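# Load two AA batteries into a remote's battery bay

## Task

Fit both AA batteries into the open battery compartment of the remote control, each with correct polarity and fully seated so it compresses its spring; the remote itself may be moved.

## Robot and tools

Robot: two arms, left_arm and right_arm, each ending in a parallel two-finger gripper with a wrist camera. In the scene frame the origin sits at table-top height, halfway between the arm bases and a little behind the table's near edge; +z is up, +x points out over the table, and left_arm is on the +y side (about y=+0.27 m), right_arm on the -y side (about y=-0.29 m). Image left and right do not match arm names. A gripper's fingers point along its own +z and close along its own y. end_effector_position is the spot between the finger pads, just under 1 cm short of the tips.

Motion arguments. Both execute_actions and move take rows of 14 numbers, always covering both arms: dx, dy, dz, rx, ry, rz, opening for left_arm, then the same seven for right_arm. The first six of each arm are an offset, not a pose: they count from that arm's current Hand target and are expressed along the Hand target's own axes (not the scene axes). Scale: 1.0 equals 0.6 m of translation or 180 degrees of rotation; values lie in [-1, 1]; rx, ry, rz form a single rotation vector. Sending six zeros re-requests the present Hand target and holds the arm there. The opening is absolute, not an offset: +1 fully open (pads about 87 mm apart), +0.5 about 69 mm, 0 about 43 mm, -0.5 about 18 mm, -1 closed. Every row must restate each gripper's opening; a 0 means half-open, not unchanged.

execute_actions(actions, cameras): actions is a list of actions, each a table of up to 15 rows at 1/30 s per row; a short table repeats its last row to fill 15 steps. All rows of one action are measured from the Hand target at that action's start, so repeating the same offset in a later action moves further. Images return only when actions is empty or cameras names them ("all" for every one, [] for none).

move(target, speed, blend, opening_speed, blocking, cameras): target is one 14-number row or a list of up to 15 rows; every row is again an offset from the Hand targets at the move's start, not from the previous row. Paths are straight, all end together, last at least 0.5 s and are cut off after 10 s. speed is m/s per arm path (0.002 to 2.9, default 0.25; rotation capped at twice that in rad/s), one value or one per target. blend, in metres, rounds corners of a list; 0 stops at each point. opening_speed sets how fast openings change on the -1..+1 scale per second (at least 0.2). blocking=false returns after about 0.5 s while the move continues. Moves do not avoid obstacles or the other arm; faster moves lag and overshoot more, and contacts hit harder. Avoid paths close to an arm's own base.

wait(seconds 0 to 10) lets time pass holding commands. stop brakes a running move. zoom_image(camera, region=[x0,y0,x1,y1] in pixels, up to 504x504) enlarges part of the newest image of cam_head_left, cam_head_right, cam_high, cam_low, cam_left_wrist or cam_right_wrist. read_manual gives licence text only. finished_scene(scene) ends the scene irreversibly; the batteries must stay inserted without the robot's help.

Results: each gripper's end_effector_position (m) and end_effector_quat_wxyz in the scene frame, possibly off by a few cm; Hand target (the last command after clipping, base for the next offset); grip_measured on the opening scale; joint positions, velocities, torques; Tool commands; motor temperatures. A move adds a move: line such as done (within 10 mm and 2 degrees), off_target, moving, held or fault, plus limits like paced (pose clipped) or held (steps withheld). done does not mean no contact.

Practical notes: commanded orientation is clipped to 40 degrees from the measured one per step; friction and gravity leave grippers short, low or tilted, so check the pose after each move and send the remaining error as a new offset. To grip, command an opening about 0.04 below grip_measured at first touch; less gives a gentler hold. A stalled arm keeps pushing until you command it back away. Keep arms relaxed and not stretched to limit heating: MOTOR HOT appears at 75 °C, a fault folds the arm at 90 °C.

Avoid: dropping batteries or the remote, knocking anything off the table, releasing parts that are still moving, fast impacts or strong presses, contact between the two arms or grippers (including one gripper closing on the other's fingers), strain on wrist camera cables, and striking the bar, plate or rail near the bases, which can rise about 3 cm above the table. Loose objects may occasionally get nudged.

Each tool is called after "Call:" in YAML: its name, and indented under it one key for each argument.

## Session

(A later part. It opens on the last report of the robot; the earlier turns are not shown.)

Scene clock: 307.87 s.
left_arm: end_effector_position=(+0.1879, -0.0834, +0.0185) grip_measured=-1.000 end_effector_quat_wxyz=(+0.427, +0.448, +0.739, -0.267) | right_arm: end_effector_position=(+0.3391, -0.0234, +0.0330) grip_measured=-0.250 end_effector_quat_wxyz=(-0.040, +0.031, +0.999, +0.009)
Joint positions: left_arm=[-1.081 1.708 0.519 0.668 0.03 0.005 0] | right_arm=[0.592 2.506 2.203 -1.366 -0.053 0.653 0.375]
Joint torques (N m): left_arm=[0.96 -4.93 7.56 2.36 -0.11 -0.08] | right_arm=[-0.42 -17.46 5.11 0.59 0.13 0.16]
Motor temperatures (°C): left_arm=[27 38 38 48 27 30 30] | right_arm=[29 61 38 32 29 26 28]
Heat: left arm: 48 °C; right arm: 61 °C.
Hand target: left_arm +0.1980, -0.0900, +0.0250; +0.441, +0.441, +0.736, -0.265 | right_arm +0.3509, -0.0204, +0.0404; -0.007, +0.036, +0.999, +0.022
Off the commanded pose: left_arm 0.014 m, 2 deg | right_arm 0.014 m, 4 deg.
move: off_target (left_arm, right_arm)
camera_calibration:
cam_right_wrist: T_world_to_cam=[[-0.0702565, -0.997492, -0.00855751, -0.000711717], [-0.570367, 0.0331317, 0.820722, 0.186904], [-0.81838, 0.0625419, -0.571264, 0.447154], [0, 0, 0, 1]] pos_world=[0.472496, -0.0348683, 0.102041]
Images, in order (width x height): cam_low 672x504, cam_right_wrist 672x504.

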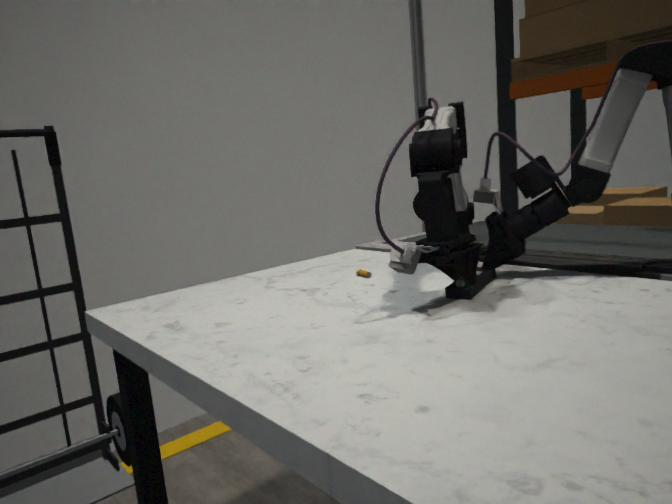

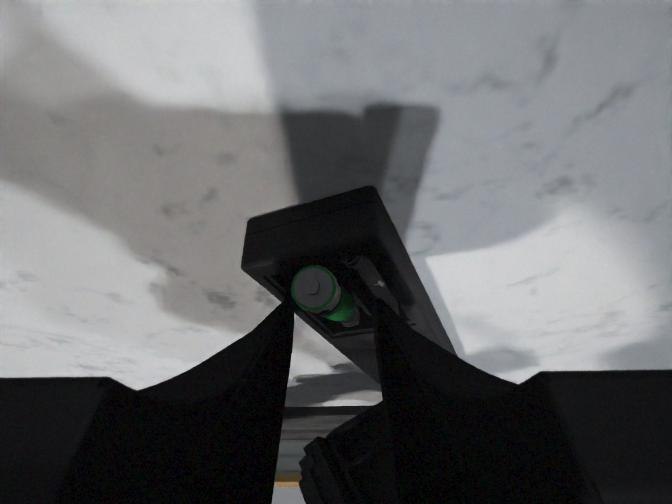

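Call:
move:
  target:
    - [0,0,0,0,0,0,-1,0,0,-0.09,0,0,0,-0.25]
    - [0,0,0,0,0,0,-1,0,0.01,-0.09,0,0,-0.13,-0.25]
  speed: 0.1
  cameras: ["cam_right_wrist","cam_low"]

Call:
zoom_image:
  camera: "cam_right_wrist"
  region: [255, 150, 455, 400]

Call:
zoom_image:
  camera: "cam_low"
  region: [420, 230, 520, 310]

Scene clock: 313.17 s.
left_arm: end_effector_position=(+0.1879, -0.0834, +0.0185) grip_measured=-1.000 end_effector_quat_wxyz=(+0.427, +0.448, +0.739, -0.267) | right_arm: end_effector_position=(+0.3485, -0.0212, +0.0928) grip_measured=-0.250 end_effector_quat_wxyz=(+0.000, -0.158, +0.987, +0.032)
Joint positions: left_arm=[-1.081 1.708 0.519 0.668 0.03 0.005 0] | right_arm=[0.615 2.53 2.503 -1.558 -0.051 0.299 0.375]
Joint torques (N m): left_arm=[0.95 -4.93 7.56 2.36 -0.11 -0.08] | right_arm=[0.49 -13.22 9.83 0.24 0.08 -0.03]
Motor temperatures (°C): left_arm=[27 38 38 48 27 30 30] | right_arm=[29 62 38 31 29 26 28]
Heat: left arm: 48 °C; right arm: 62 °C.
Hand target: left_arm +0.1980, -0.0900, +0.0250; +0.441, +0.441, +0.736, -0.265 | right_arm +0.3522, -0.0169, +0.0947; -0.003, -0.167, +0.986, +0.023
Off the commanded pose: left_arm 0.014 m, 2 deg | right_arm 0.006 m, 2 deg.
joint sent to its limit (right arm) — joint 4 (wrist pitch), lower limit. The joint targets still meet the commanded pose.
move: off_target (left_arm)
camera_calibration:
cam_right_wrist: T_world_to_cam=[[0.303814, -0.950981, -0.0577323, -0.122122], [-0.599259, -0.237854, 0.764404, 0.152744], [-0.740665, -0.19764, -0.642147, 0.462835], [0, 0, 0, 1]] pos_world=[0.471442, 0.01167, 0.173399]
Images, in order (width x height): cam_low 672x504, cam_right_wrist 672x504.

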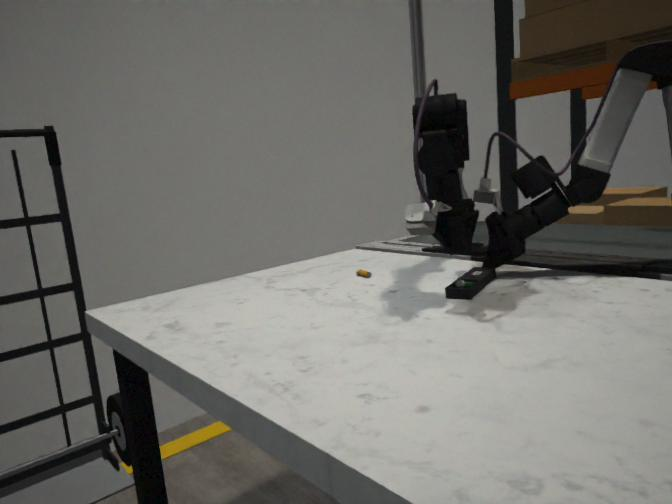

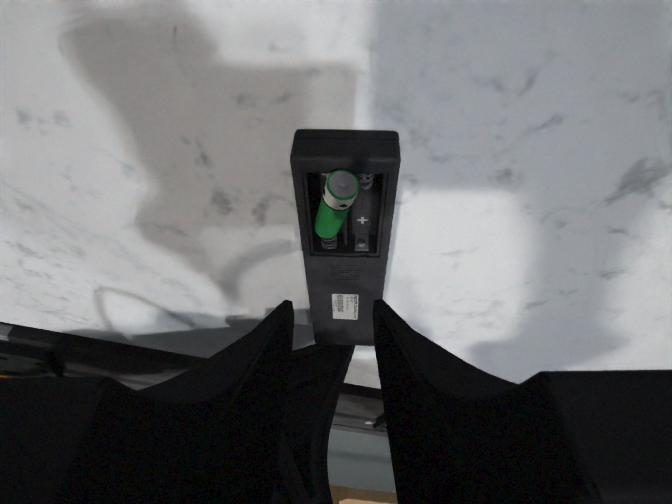

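Scaled by 2.016 from the camera's 672x504 image, which has a finer 960x720 frame.

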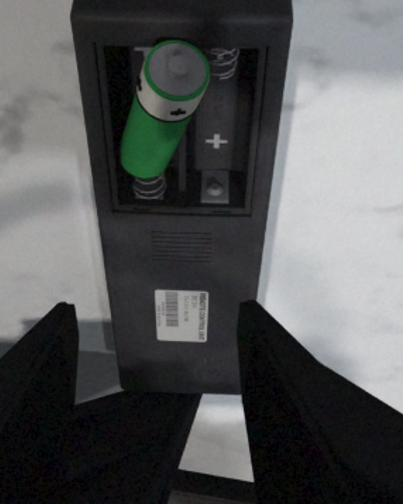

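Scaled by 5.040 from the camera's 672x504 image, which has a finer 960x720 frame.

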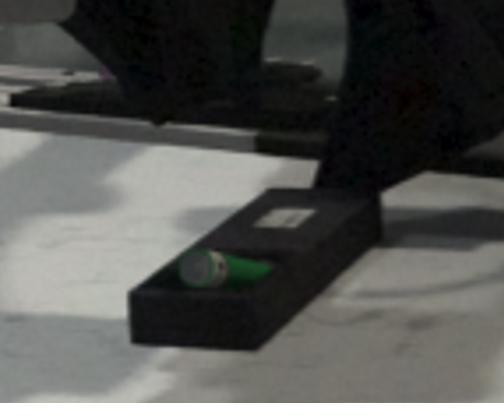

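Call:
move:
  target:
    - [0,0,0,0,0,0,-1,-0.004,0.002,0.04,0,-0.083,0.03,-0.25]
    - [0,0,0,0,0,0,-1,-0.006,0.002,0.092,0,-0.083,0.03,-0.25]
  speed: 0.08
  cameras: ["cam_right_wrist","cam_low"]

Call:
zoom_image:
  camera: "cam_right_wrist"
  region: [255, 150, 455, 400]

Call:
zoom_image:
  camera: "cam_low"
  region: [420, 230, 520, 310]

Scene clock: 317.90 s.
left_arm: end_effector_position=(+0.1879, -0.0834, +0.0185) grip_measured=-1.000 end_effector_quat_wxyz=(+0.427, +0.448, +0.739, -0.267) | right_arm: end_effector_position=(+0.3505, -0.0181, +0.0356) grip_measured=-0.250 end_effector_quat_wxyz=(+0.102, -0.117, +0.987, +0.039)
Joint positions: left_arm=[-1.081 1.708 0.519 0.668 0.03 0.005 0] | right_arm=[0.644 2.263 1.821 -0.956 0.04 0.405 0.375]
Joint torques (N m): left_arm=[0.95 -4.92 7.56 2.36 -0.1 -0.08] | right_arm=[0.69 -15.19 4.96 1.04 0.11 0.12]
Motor temperatures (°C): left_arm=[27 38 38 49 27 30 30] | right_arm=[29 62 38 31 29 26 28]
Heat: left arm: 49 °C; right arm: 62 °C.
Hand target: left_arm +0.1980, -0.0900, +0.0250; +0.441, +0.441, +0.736, -0.265 | right_arm +0.3544, -0.0122, +0.0395; +0.124, -0.116, +0.984, +0.044
Off the commanded pose: left_arm 0.014 m, 2 deg | right_arm 0.008 m, 3 deg.
move: off_target (left_arm, right_arm)
camera_calibration:
cam_right_wrist: T_world_to_cam=[[0.228795, -0.972217, -0.0494719, -0.0975316], [-0.755133, -0.209321, 0.621256, 0.258589], [-0.614351, -0.104782, -0.782045, 0.390589], [0, 0, 0, 1]] pos_world=[0.457543, 0.000233256, 0.139983]
Images, in order (width x height): cam_low 672x504, cam_right_wrist 672x504.

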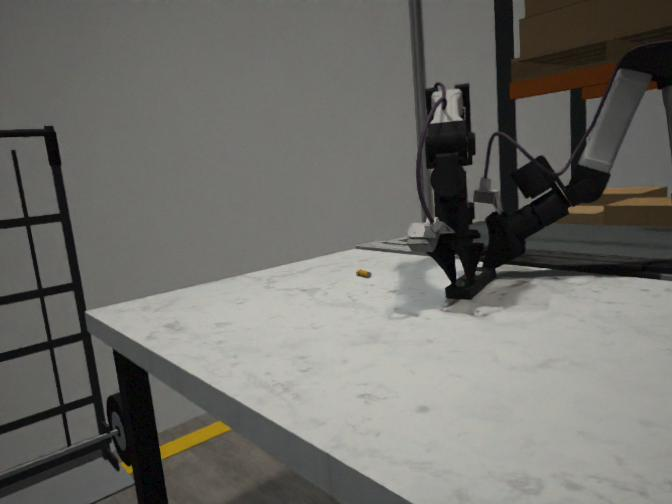

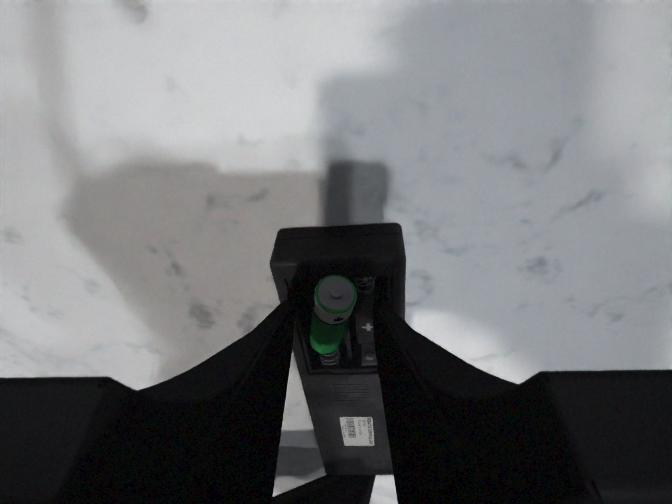

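Scaled by 2.016 from the camera's 672x504 image, which has a finer 960x720 frame.

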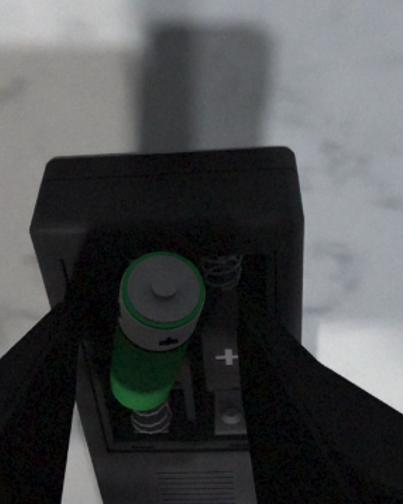

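Scaled by 5.040 from the camera's 672x504 image, which has a finer 960x720 frame.

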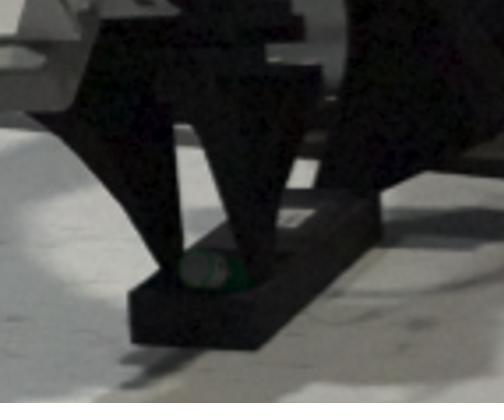

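Call:
move:
  target:
    - [0,0,0,0,0,0,-1,0,0.004,0,0,0,0,-0.25]
    - [0,0,0,0,0,0,-1,0,0.004,0,0,0,0,-0.8]
    - [0,0,0,0,0,0,-1,0.025,0.004,-0.002,0,0,-0.025,-0.85]
  speed: 0.05
  opening_speed: 0.6
  cameras: ["cam_right_wrist","cam_low"]

Call:
zoom_image:
  camera: "cam_right_wrist"
  region: [255, 150, 455, 400]

Call:
zoom_image:
  camera: "cam_low"
  region: [420, 230, 520, 310]

Scene clock: 323.10 s.
left_arm: end_effector_position=(+0.1879, -0.0834, +0.0185) grip_measured=-1.000 end_effector_quat_wxyz=(+0.427, +0.448, +0.739, -0.267) | right_arm: end_effector_position=(+0.3480, -0.0096, +0.0366) grip_measured=-0.602 end_effector_quat_wxyz=(+0.130, -0.144, +0.980, +0.050)
Joint positions: left_arm=[-1.081 1.708 0.519 0.668 0.03 0.005 0] | right_arm=[0.669 2.217 1.744 -0.866 0.046 0.37 0.199]
Joint torques (N m): left_arm=[0.95 -4.92 7.56 2.36 -0.1 -0.08] | right_arm=[0.8 -14.64 4.72 0.61 0.16 -0.05]
Motor temperatures (°C): left_arm=[27 38 39 49 27 30 30] | right_arm=[29 63 38 32 29 26 28]
Heat: left arm: 49 °C; right arm: 63 °C.
Hand target: left_arm +0.1980, -0.0900, +0.0250; +0.441, +0.441, +0.736, -0.265 | right_arm +0.3394, -0.0133, +0.0371; +0.126, -0.155, +0.979, +0.039
Off the commanded pose: left_arm 0.014 m, 2 deg | right_arm 0.009 m, 2 deg.
move: off_target (left_arm); target 2's new opening was sent with right_arm's hand 0.009 m and 3 deg from that target
camera_calibration:
cam_right_wrist: T_world_to_cam=[[0.286734, -0.956283, -0.0575049, -0.108313], [-0.775268, -0.266883, 0.57248, 0.266094], [-0.5628, -0.119567, -0.8179, 0.37391], [0, 0, 0, 1]] pos_world=[0.447787, 0.0121456, 0.147259]
Images, in order (width x height): cam_low 672x504, cam_right_wrist 672x504.

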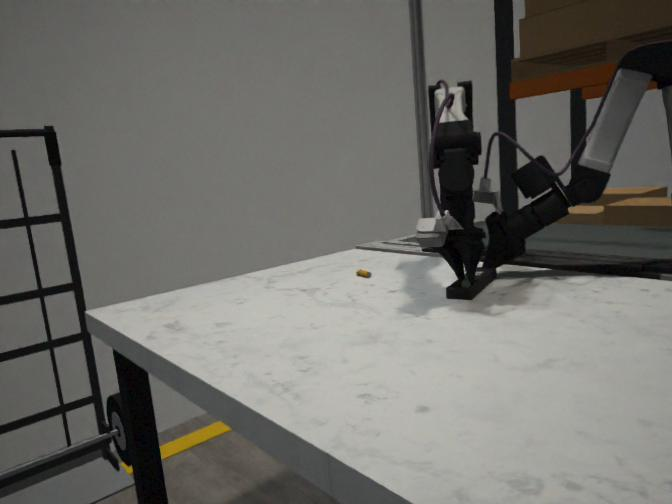

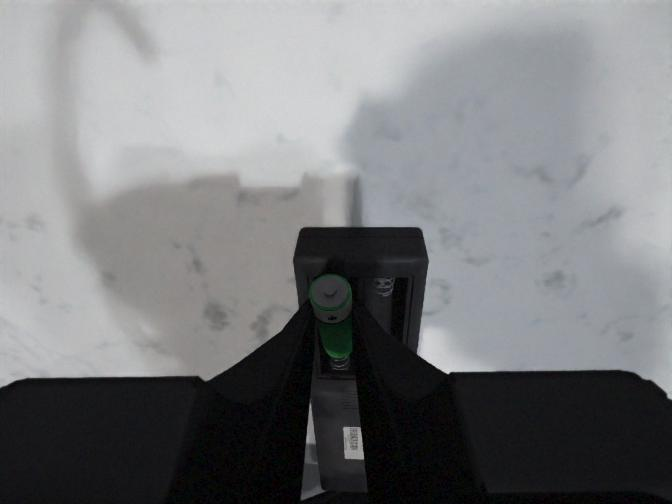

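Scaled by 2.016 from the camera's 672x504 image, which has a finer 960x720 frame.

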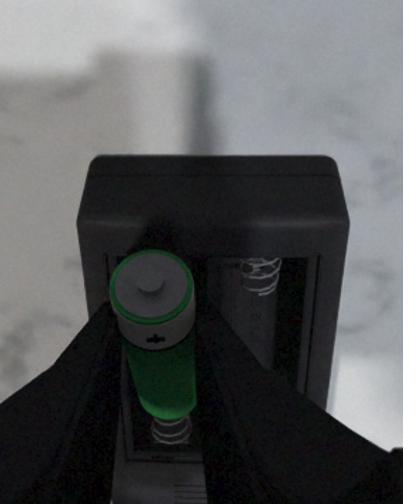

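Scaled by 5.040 from the camera's 672x504 image, which has a finer 960x720 frame.

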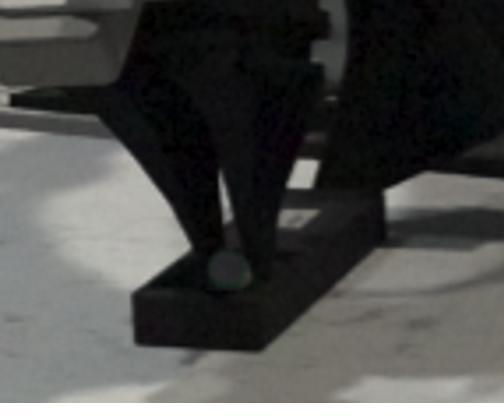

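Call:
move:
  target: [0,0,0,0,0,0,-1,0.03,0.003,0.002,0,0,0,-0.9]
  speed: 0.05
  cameras: ["cam_right_wrist","cam_low"]

Call:
zoom_image:
  camera: "cam_right_wrist"
  region: [255, 150, 455, 400]

Call:
zoom_image:
  camera: "cam_low"
  region: [420, 230, 520, 310]

Scene clock: 324.90 s.
left_arm: end_effector_position=(+0.1878, -0.0835, +0.0185) grip_measured=-1.000 end_effector_quat_wxyz=(+0.427, +0.448, +0.739, -0.267) | right_arm: end_effector_position=(+0.3430, -0.0099, +0.0371) grip_measured=-0.603 end_effector_quat_wxyz=(+0.154, -0.149, +0.975, +0.053)
Joint positions: left_arm=[-1.081 1.708 0.519 0.668 0.031 0.005 0] | right_arm=[0.683 2.157 1.645 -0.781 0.066 0.37 0.198]
Joint torques (N m): left_arm=[0.95 -4.93 7.56 2.36 -0.11 -0.08] | right_arm=[0.94 -13.3 3.96 0.36 0 0.13]
Motor temperatures (°C): left_arm=[27 38 39 49 27 30 30] | right_arm=[29 63 38 32 29 26 28]
Heat: left arm: 49 °C; right arm: 63 °C.
Hand target: left_arm +0.1980, -0.0900, +0.0250; +0.441, +0.441, +0.736, -0.265 | right_arm +0.3226, -0.0166, +0.0314; +0.126, -0.155, +0.979, +0.039
Off the commanded pose: left_arm 0.014 m, 2 deg | right_arm 0.022 m, 4 deg.
move: off_target (left_arm, right_arm)
camera_calibration:
cam_right_wrist: T_world_to_cam=[[0.29758, -0.95305, -0.0560562, -0.110863], [-0.799275, -0.280816, 0.531321, 0.271465], [-0.522117, -0.113306, -0.845314, 0.358648], [0, 0, 0, 1]] pos_world=[0.437222, 0.0112115, 0.152721]
Images, in order (width x height): cam_low 672x504, cam_right_wrist 672x504.

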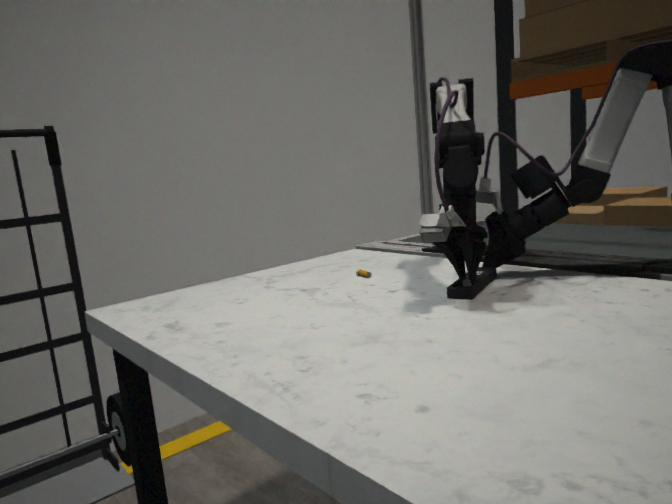

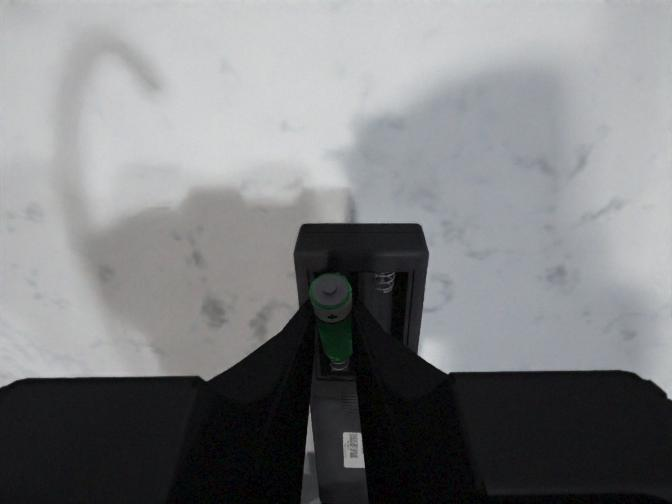

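Scaled by 2.016 from the camera's 672x504 image, which has a finer 960x720 frame.

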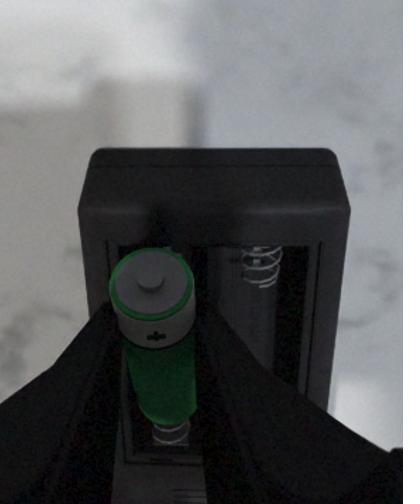

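Scaled by 5.040 from the camera's 672x504 image, which has a finer 960x720 frame.

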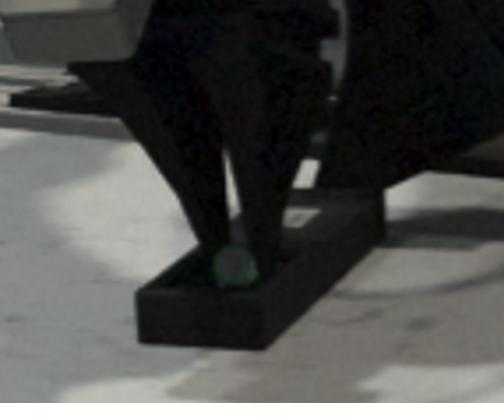

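Call:
move:
  target: [0,0,0,0,0,0,-1,0.03,0.003,0.006,0,0.04,0,-0.9]
  speed: 0.05
  cameras: ["cam_right_wrist","cam_low"]

Call:
zoom_image:
  camera: "cam_right_wrist"
  region: [255, 150, 455, 400]

Call:
zoom_image:
  camera: "cam_low"
  region: [420, 230, 520, 310]

Scene clock: 327.43 s.
left_arm: end_effector_position=(+0.1843, -0.0853, +0.0185) grip_measured=-1.000 end_effector_quat_wxyz=(+0.421, +0.452, +0.736, -0.276) | right_arm: end_effector_position=(+0.3373, -0.0137, +0.0364) grip_measured=-0.604 end_effector_quat_wxyz=(+0.132, -0.147, +0.979, +0.043)
Joint positions: left_arm=[-1.081 1.708 0.519 0.668 0.053 0.002 0] | right_arm=[0.683 2.177 1.681 -0.846 0.064 0.377 0.198]
Joint torques (N m): left_arm=[0.95 -5 7.53 2.36 -0.36 -0.05] | right_arm=[0.95 -9.54 7.62 -0.3 -0.38 0.12]
Motor temperatures (°C): left_arm=[27 38 39 49 27 30 30] | right_arm=[29 63 38 32 29 26 29]
Heat: left arm: 49 °C; right arm: 63 °C.
Hand target: left_arm +0.1980, -0.0900, +0.0250; +0.441, +0.441, +0.736, -0.265 | right_arm +0.3062, -0.0198, +0.0231; +0.064, -0.157, +0.985, +0.030
Off the commanded pose: left_arm 0.016 m, 3 deg | right_arm 0.034 m, 8 deg.
move: off_target (left_arm, right_arm)
camera_calibration:
cam_right_wrist: T_world_to_cam=[[0.290148, -0.956074, -0.0416729, -0.110872], [-0.778511, -0.261138, 0.570725, 0.258078], [-0.556537, -0.133152, -0.820083, 0.365075], [0, 0, 0, 1]] pos_world=[0.436264, 0.0100021, 0.147481]
Images, in order (width x height): cam_low 672x504, cam_right_wrist 672x504.

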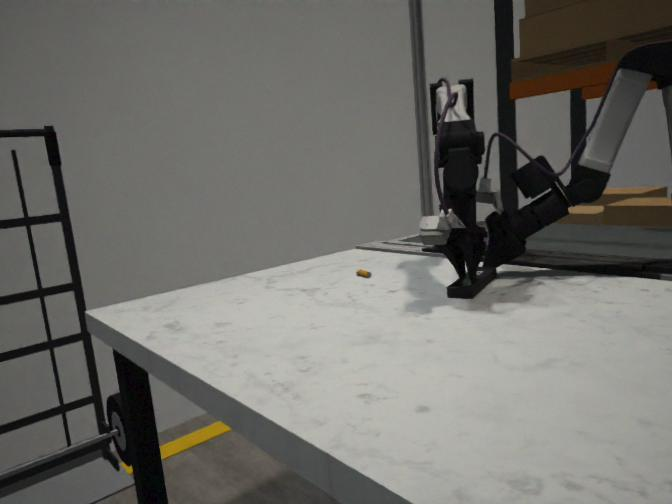

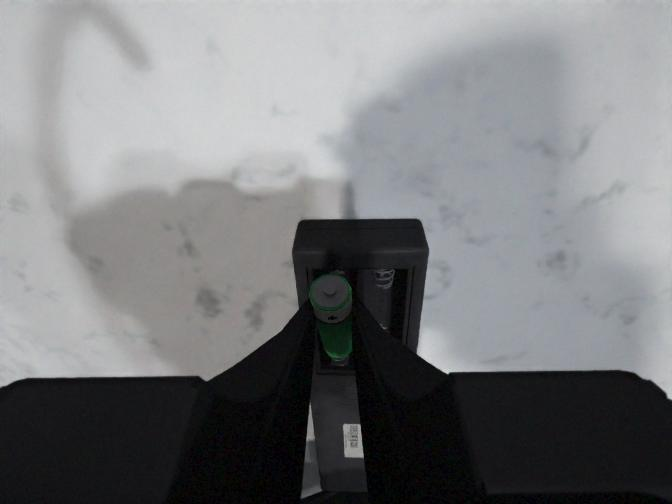

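Scaled by 2.016 from the camera's 672x504 image, which has a finer 960x720 frame.

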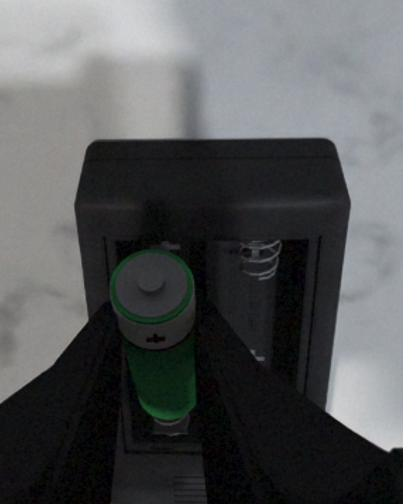

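Scaled by 5.040 from the camera's 672x504 image, which has a finer 960x720 frame.

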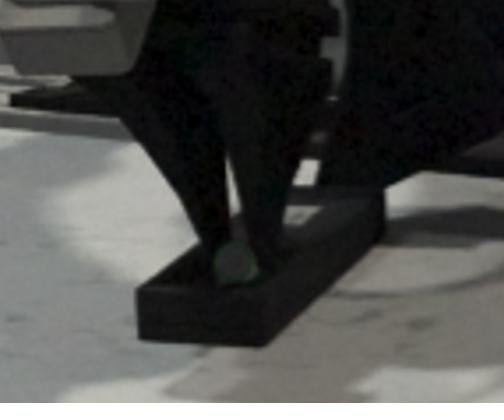

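Call:
move:
  target: [0,0,0,0,0,0,-1,-0.004,0.003,0.02,0,0.05,0,-0.9]
  speed: 0.05
  cameras: ["cam_right_wrist","cam_low"]

Call:
zoom_image:
  camera: "cam_right_wrist"
  region: [255, 150, 455, 400]

Call:
zoom_image:
  camera: "cam_low"
  region: [420, 230, 520, 310]

Scene clock: 330.47 s.
left_arm: end_effector_position=(+0.1841, -0.0854, +0.0186) grip_measured=-1.000 end_effector_quat_wxyz=(+0.421, +0.452, +0.736, -0.276) | right_arm: end_effector_position=(+0.3371, -0.0127, +0.0342) grip_measured=-0.604 end_effector_quat_wxyz=(+0.058, -0.152, +0.986, +0.022)
Joint positions: left_arm=[-1.081 1.708 0.519 0.668 0.054 0.002 0] | right_arm=[0.67 2.339 1.942 -1.095 0.022 0.363 0.198]
Joint torques (N m): left_arm=[0.96 -5.03 7.51 2.35 -0.35 -0.06] | right_arm=[0.5 -8.54 6.13 -0.2 -0.56 0.05]
Motor temperatures (°C): left_arm=[27 38 39 49 27 30 30] | right_arm=[29 62 38 32 30 26 29]
Heat: left arm: 49 °C; right arm: 62 °C.
Hand target: left_arm +0.1981, -0.0900, +0.0250; +0.441, +0.441, +0.736, -0.265 | right_arm +0.3094, -0.0164, +0.0118; -0.013, -0.159, +0.987, +0.017
Off the commanded pose: left_arm 0.016 m, 3 deg | right_arm 0.036 m, 8 deg.
move: off_target (left_arm, right_arm)
camera_calibration:
cam_right_wrist: T_world_to_cam=[[0.293385, -0.955734, -0.022312, -0.111737], [-0.687338, -0.227101, 0.689921, 0.225086], [-0.664448, -0.187077, -0.72354, 0.395618], [0, 0, 0, 1]] pos_world=[0.45036, 0.018337, 0.128461]
Images, in order (width x height): cam_low 672x504, cam_right_wrist 672x504.

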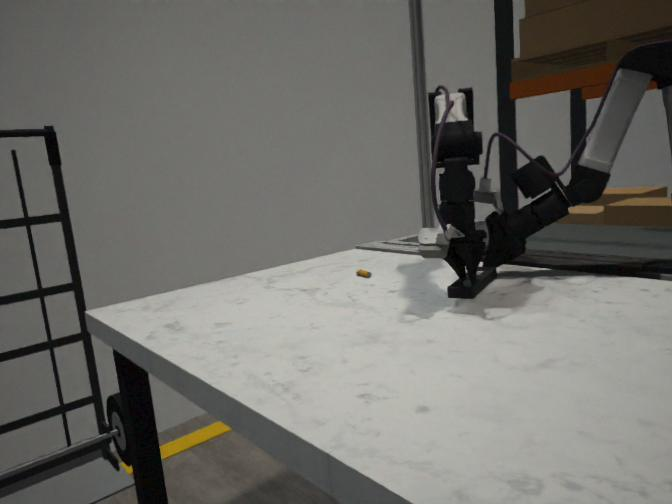

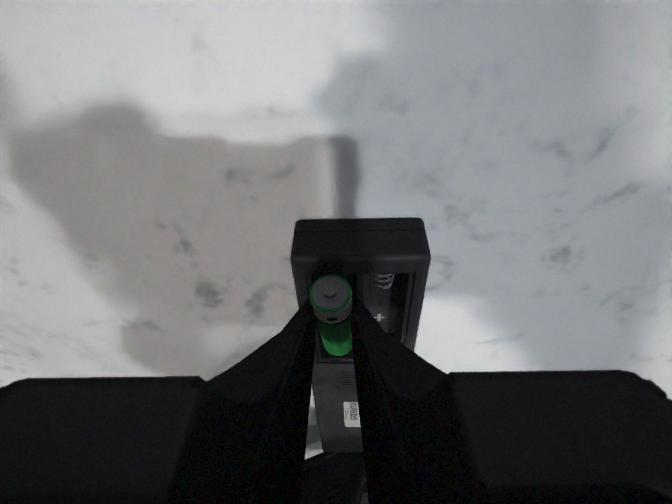

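Scaled by 2.016 from the camera's 672x504 image, which has a finer 960x720 frame.

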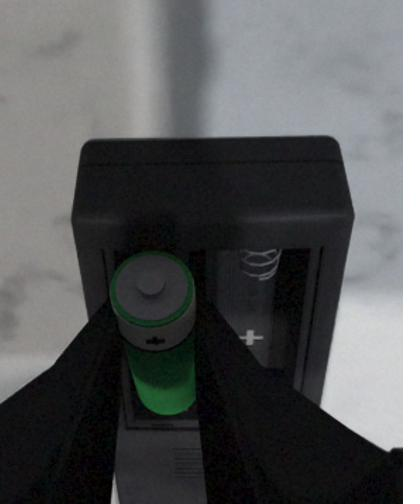

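Scaled by 5.040 from the camera's 672x504 image, which has a finer 960x720 frame.

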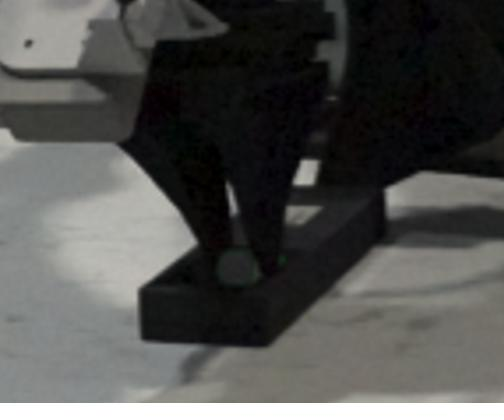

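Call:
move:
  target:
    - [0,0,0,0,0,0,-1,-0.034,-0.006,-0.026,0,0,0,-0.8]
    - [0,0,0,0,0,0,-1,-0.034,-0.006,-0.026,0,0,0,-0.4]
  speed: 0.04
  opening_speed: 0.25
  cameras: ["cam_right_wrist","cam_low"]

Call:
zoom_image:
  camera: "cam_right_wrist"
  region: [255, 150, 455, 400]

Call:
zoom_image:
  camera: "cam_low"
  region: [420, 230, 520, 310]

Scene clock: 334.87 s.
left_arm: end_effector_position=(+0.1846, -0.0852, +0.0186) grip_measured=-1.000 end_effector_quat_wxyz=(+0.422, +0.451, +0.737, -0.275) | right_arm: end_effector_position=(+0.3314, -0.0157, +0.0335) grip_measured=-0.400 end_effector_quat_wxyz=(+0.000, -0.158, +0.987, +0.012)
Joint positions: left_arm=[-1.081 1.708 0.519 0.668 0.051 0.002 0] | right_arm=[0.658 2.449 2.118 -1.272 -0.017 0.342 0.3]
Joint torques (N m): left_arm=[0.95 -5 7.51 2.35 -0.32 -0.06] | right_arm=[-0.4 -11.6 8.18 0.18 -0.21 0.03]
Motor temperatures (°C): left_arm=[27 38 39 49 28 30 30] | right_arm=[29 61 38 31 30 26 29]
Heat: left arm: 49 °C; right arm: 61 °C.
Hand target: left_arm +0.1981, -0.0900, +0.0250; +0.441, +0.441, +0.736, -0.265 | right_arm +0.3304, -0.0138, +0.0269; -0.013, -0.159, +0.987, +0.017
Off the commanded pose: left_arm 0.016 m, 3 deg | right_arm 0.007 m, 2 deg.
move: off_target (left_arm); target 2's new opening was sent with right_arm's hand 0.011 m and 3 deg from that target
camera_calibration:
cam_right_wrist: T_world_to_cam=[[0.303836, -0.952545, -0.0184606, -0.116495], [-0.603304, -0.207362, 0.770081, 0.190715], [-0.737365, -0.222841, -0.637679, 0.411561], [0, 0, 0, 1]] pos_world=[0.453925, 0.0202928, 0.113427]
Images, in order (width x height): cam_low 672x504, cam_right_wrist 672x504.

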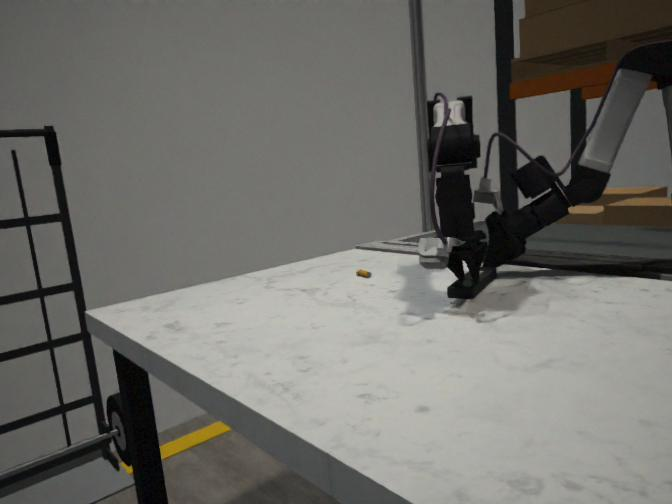

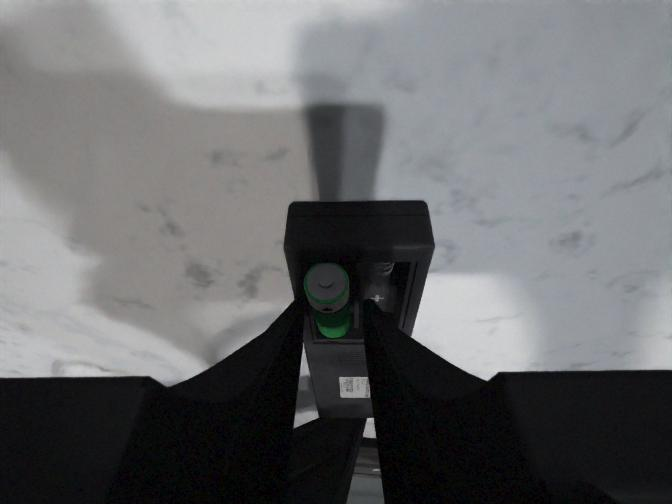

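Scaled by 2.016 from the camera's 672x504 image, which has a finer 960x720 frame.

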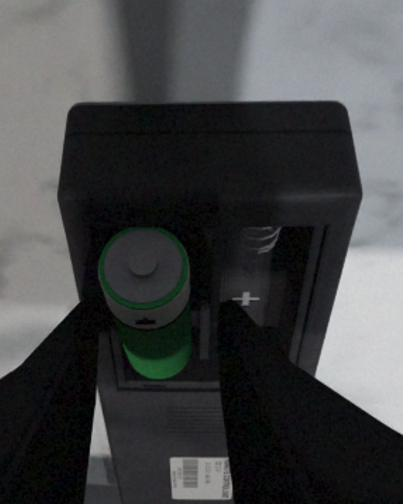

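Scaled by 5.040 from the camera's 672x504 image, which has a finer 960x720 frame.

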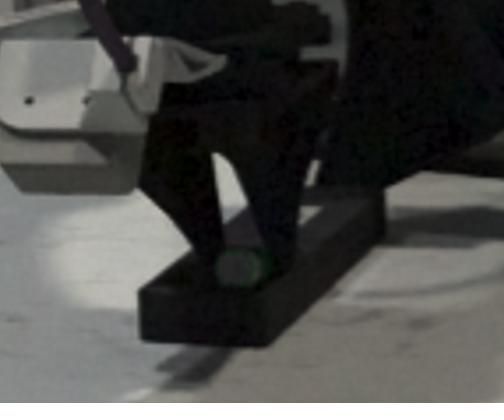

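Call:
move:
  target:
    - [0,0,0,0,0,0,-1,0,0,-0.06,0,0,0,-0.4]
    - [0,0,0,0,0,0,-1,0,0.0,-0.06,0,0,0,-1]
  speed: 0.1
  cameras: ["cam_right_wrist","cam_low"]

Call:
zoom_image:
  camera: "cam_right_wrist"
  region: [255, 150, 455, 400]

Call:
zoom_image:
  camera: "cam_low"
  region: [420, 230, 520, 310]

Scene clock: 337.57 s.
left_arm: end_effector_position=(+0.1871, -0.0839, +0.0185) grip_measured=-1.000 end_effector_quat_wxyz=(+0.426, +0.448, +0.739, -0.269) | right_arm: end_effector_position=(+0.3265, -0.0192, +0.0597) grip_measured=-1.000 end_effector_quat_wxyz=(-0.017, -0.159, +0.987, +0.004)
Joint positions: left_arm=[-1.081 1.708 0.519 0.668 0.035 0.002 0] | right_arm=[0.658 2.469 2.251 -1.422 -0.02 0.34 0]
Joint torques (N m): left_arm=[0.95 -4.94 7.56 2.36 -0.15 -0.05] | right_arm=[-0.65 -13.14 9.92 0.11 -0.21 -0.01]
Motor temperatures (°C): left_arm=[27 38 39 49 28 30 30] | right_arm=[29 61 38 31 30 26 29]
Heat: left arm: 49 °C; right arm: 61 °C.
Hand target: left_arm +0.1980, -0.0900, +0.0250; +0.441, +0.441, +0.736, -0.265 | right_arm +0.3315, -0.0149, +0.0628; -0.013, -0.159, +0.987, +0.017
Off the commanded pose: left_arm 0.014 m, 2 deg | right_arm 0.007 m, 2 deg.
move: off_target (left_arm)
camera_calibration:
cam_right_wrist: T_world_to_cam=[[0.305035, -0.952305, -0.00831275, -0.118776], [-0.578853, -0.192331, 0.792425, 0.157895], [-0.756229, -0.236905, -0.609912, 0.428034], [0, 0, 0, 1]] pos_world=[0.451321, 0.0186604, 0.134956]
Images, in order (width x height): cam_low 672x504, cam_right_wrist 672x504.

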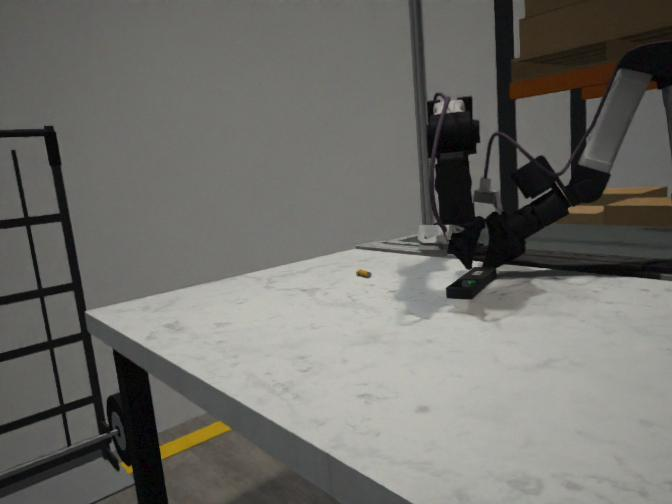

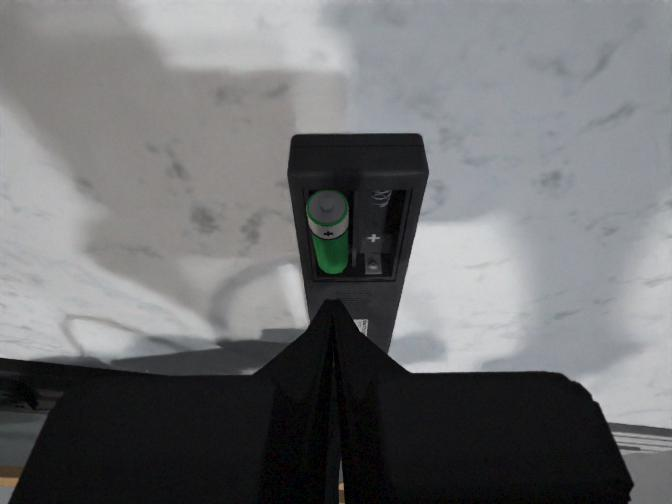

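Scaled by 2.016 from the camera's 672x504 image, which has a finer 960x720 frame.

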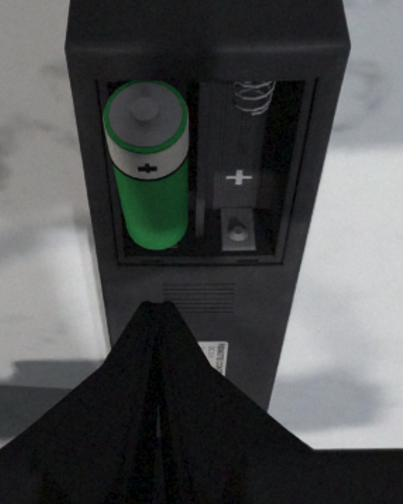

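Scaled by 5.040 from the camera's 672x504 image, which has a finer 960x720 frame.

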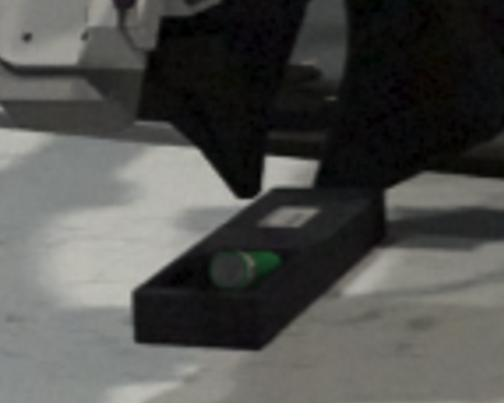

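Call:
move:
  target: [0,0,0,0,0,0,-1,-0.040,0.001,0.01,0,0,0,-1]
  speed: 0.06
  cameras: ["cam_right_wrist"]

Call:
zoom_image:
  camera: "cam_right_wrist"
  region: [255, 150, 455, 400]

Scene clock: 340.37 s.
left_arm: end_effector_position=(+0.1871, -0.0839, +0.0185) grip_measured=-1.000 end_effector_quat_wxyz=(+0.426, +0.448, +0.739, -0.269) | right_arm: end_effector_position=(+0.3499, -0.0097, +0.0541) grip_measured=-1.000 end_effector_quat_wxyz=(-0.016, -0.158, +0.987, +0.005)
Joint positions: left_arm=[-1.081 1.708 0.519 0.668 0.035 0.002 0] | right_arm=[0.644 2.651 2.567 -1.554 -0.02 0.326 0]
Joint torques (N m): left_arm=[0.95 -4.94 7.56 2.36 -0.15 -0.05] | right_arm=[-0.58 -13.98 9.72 0.13 -0.19 -0.06]
Motor temperatures (°C): left_arm=[27 38 39 49 27 30 30] | right_arm=[29 61 39 31 30 26 29]
Heat: left arm: 49 °C; right arm: 61 °C.
Hand target: left_arm +0.1980, -0.0900, +0.0250; +0.441, +0.441, +0.736, -0.265 | right_arm +0.3539, -0.0066, +0.0563; -0.013, -0.159, +0.987, +0.017
Off the commanded pose: left_arm 0.014 m, 2 deg | right_arm 0.006 m, 1 deg.
move: off_target (left_arm)
camera_calibration:
cam_right_wrist: T_world_to_cam=[[0.304651, -0.95241, -0.0101859, -0.116744], [-0.580324, -0.194089, 0.790919, 0.178207], [-0.755256, -0.235043, -0.611836, 0.444395], [0, 0, 0, 1]] pos_world=[0.474616, 0.0278516, 0.12976]
Images, in order (width x height): cam_right_wrist 672x504.

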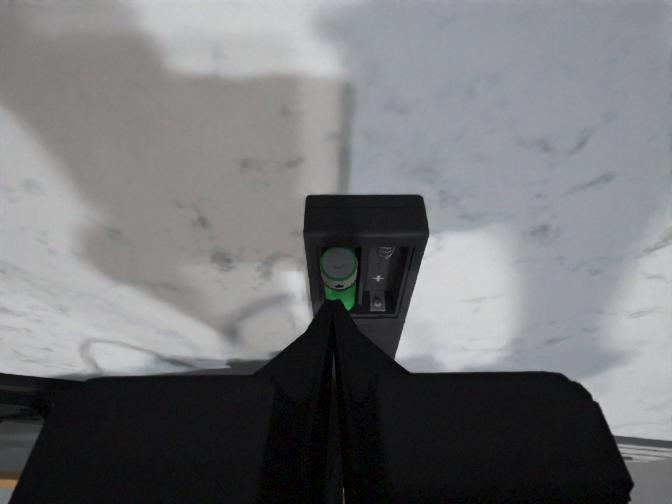

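Scaled by 2.016 from the camera's 672x504 image, which has a finer 960x720 frame.

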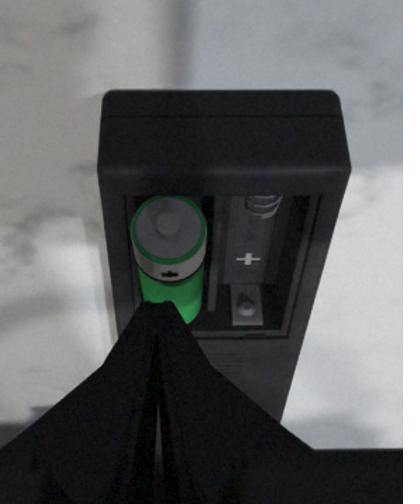

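Call:
move:
  target:
    - [0,0,0,0,0,0,-1,0,-0.0045,0,0,0,0,-1]
    - [0,0,0,0,0,0,-1,0.0,-0.0045,0.02,0,0,0,-1]
  speed: 0.05
  cameras: ["cam_right_wrist","cam_low"]

Call:
zoom_image:
  camera: "cam_right_wrist"
  region: [255, 150, 455, 400]

Call:
zoom_image:
  camera: "cam_low"
  region: [420, 230, 520, 310]

Scene clock: 342.97 s.
left_arm: end_effector_position=(+0.1872, -0.0839, +0.0185) grip_measured=-1.000 end_effector_quat_wxyz=(+0.426, +0.448, +0.739, -0.269) | right_arm: end_effector_position=(+0.3490, -0.0112, +0.0452) grip_measured=-1.000 end_effector_quat_wxyz=(-0.023, -0.160, +0.987, +0.004)
Joint positions: left_arm=[-1.081 1.708 0.519 0.668 0.035 0.002 0] | right_arm=[0.642 2.651 2.528 -1.528 -0.023 0.321 0]
Joint torques (N m): left_arm=[0.95 -4.94 7.56 2.36 -0.15 -0.06] | right_arm=[-0.72 -16.16 4.51 0.5 -0.12 -0.03]
Motor temperatures (°C): left_arm=[27 38 39 49 27 30 30] | right_arm=[29 62 39 31 30 26 28]
Heat: left arm: 49 °C; right arm: 62 °C.
Hand target: left_arm +0.1981, -0.0900, +0.0250; +0.441, +0.441, +0.736, -0.265 | right_arm +0.3544, -0.0089, +0.0442; -0.013, -0.159, +0.987, +0.017
Off the commanded pose: left_arm 0.014 m, 2 deg | right_arm 0.006 m, 2 deg.
move: off_target (left_arm)
camera_calibration:
cam_right_wrist: T_world_to_cam=[[0.30747, -0.951515, -0.00898956, -0.118983], [-0.56975, -0.191657, 0.799158, 0.180463], [-0.762134, -0.240595, -0.601054, 0.439756], [0, 0, 0, 1]] pos_world=[0.474555, 0.0271756, 0.119029]
Images, in order (width x height): cam_low 672x504, cam_right_wrist 672x504.

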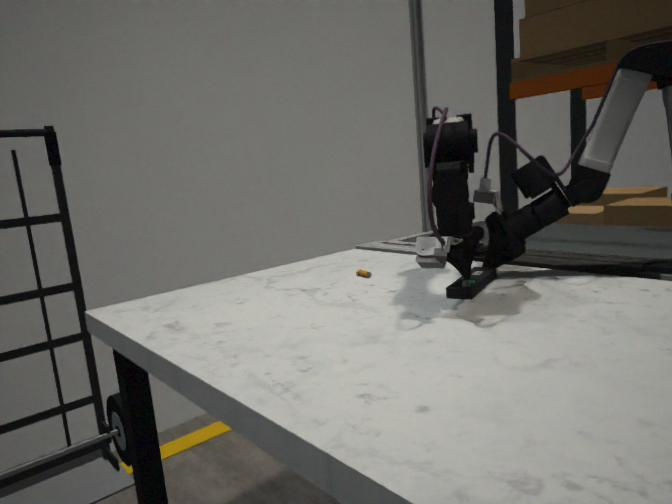

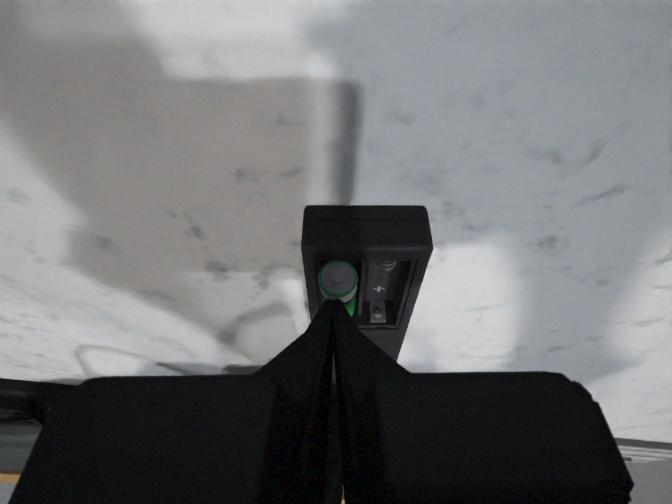

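Scaled by 2.016 from the camera's 672x504 image, which has a finer 960x720 frame.

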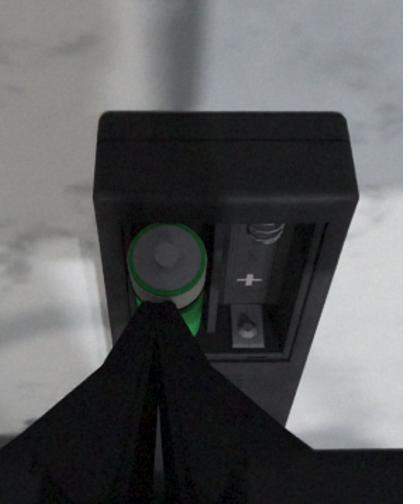

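Scaled by 5.040 from the camera's 672x504 image, which has a finer 960x720 frame.

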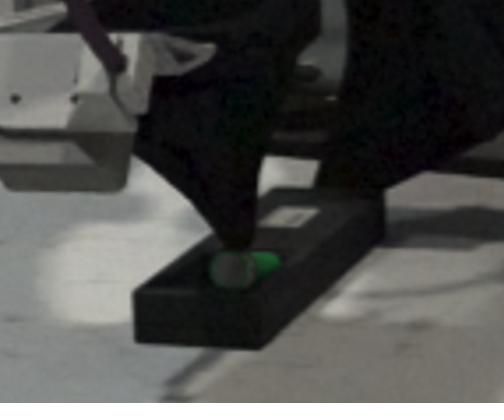

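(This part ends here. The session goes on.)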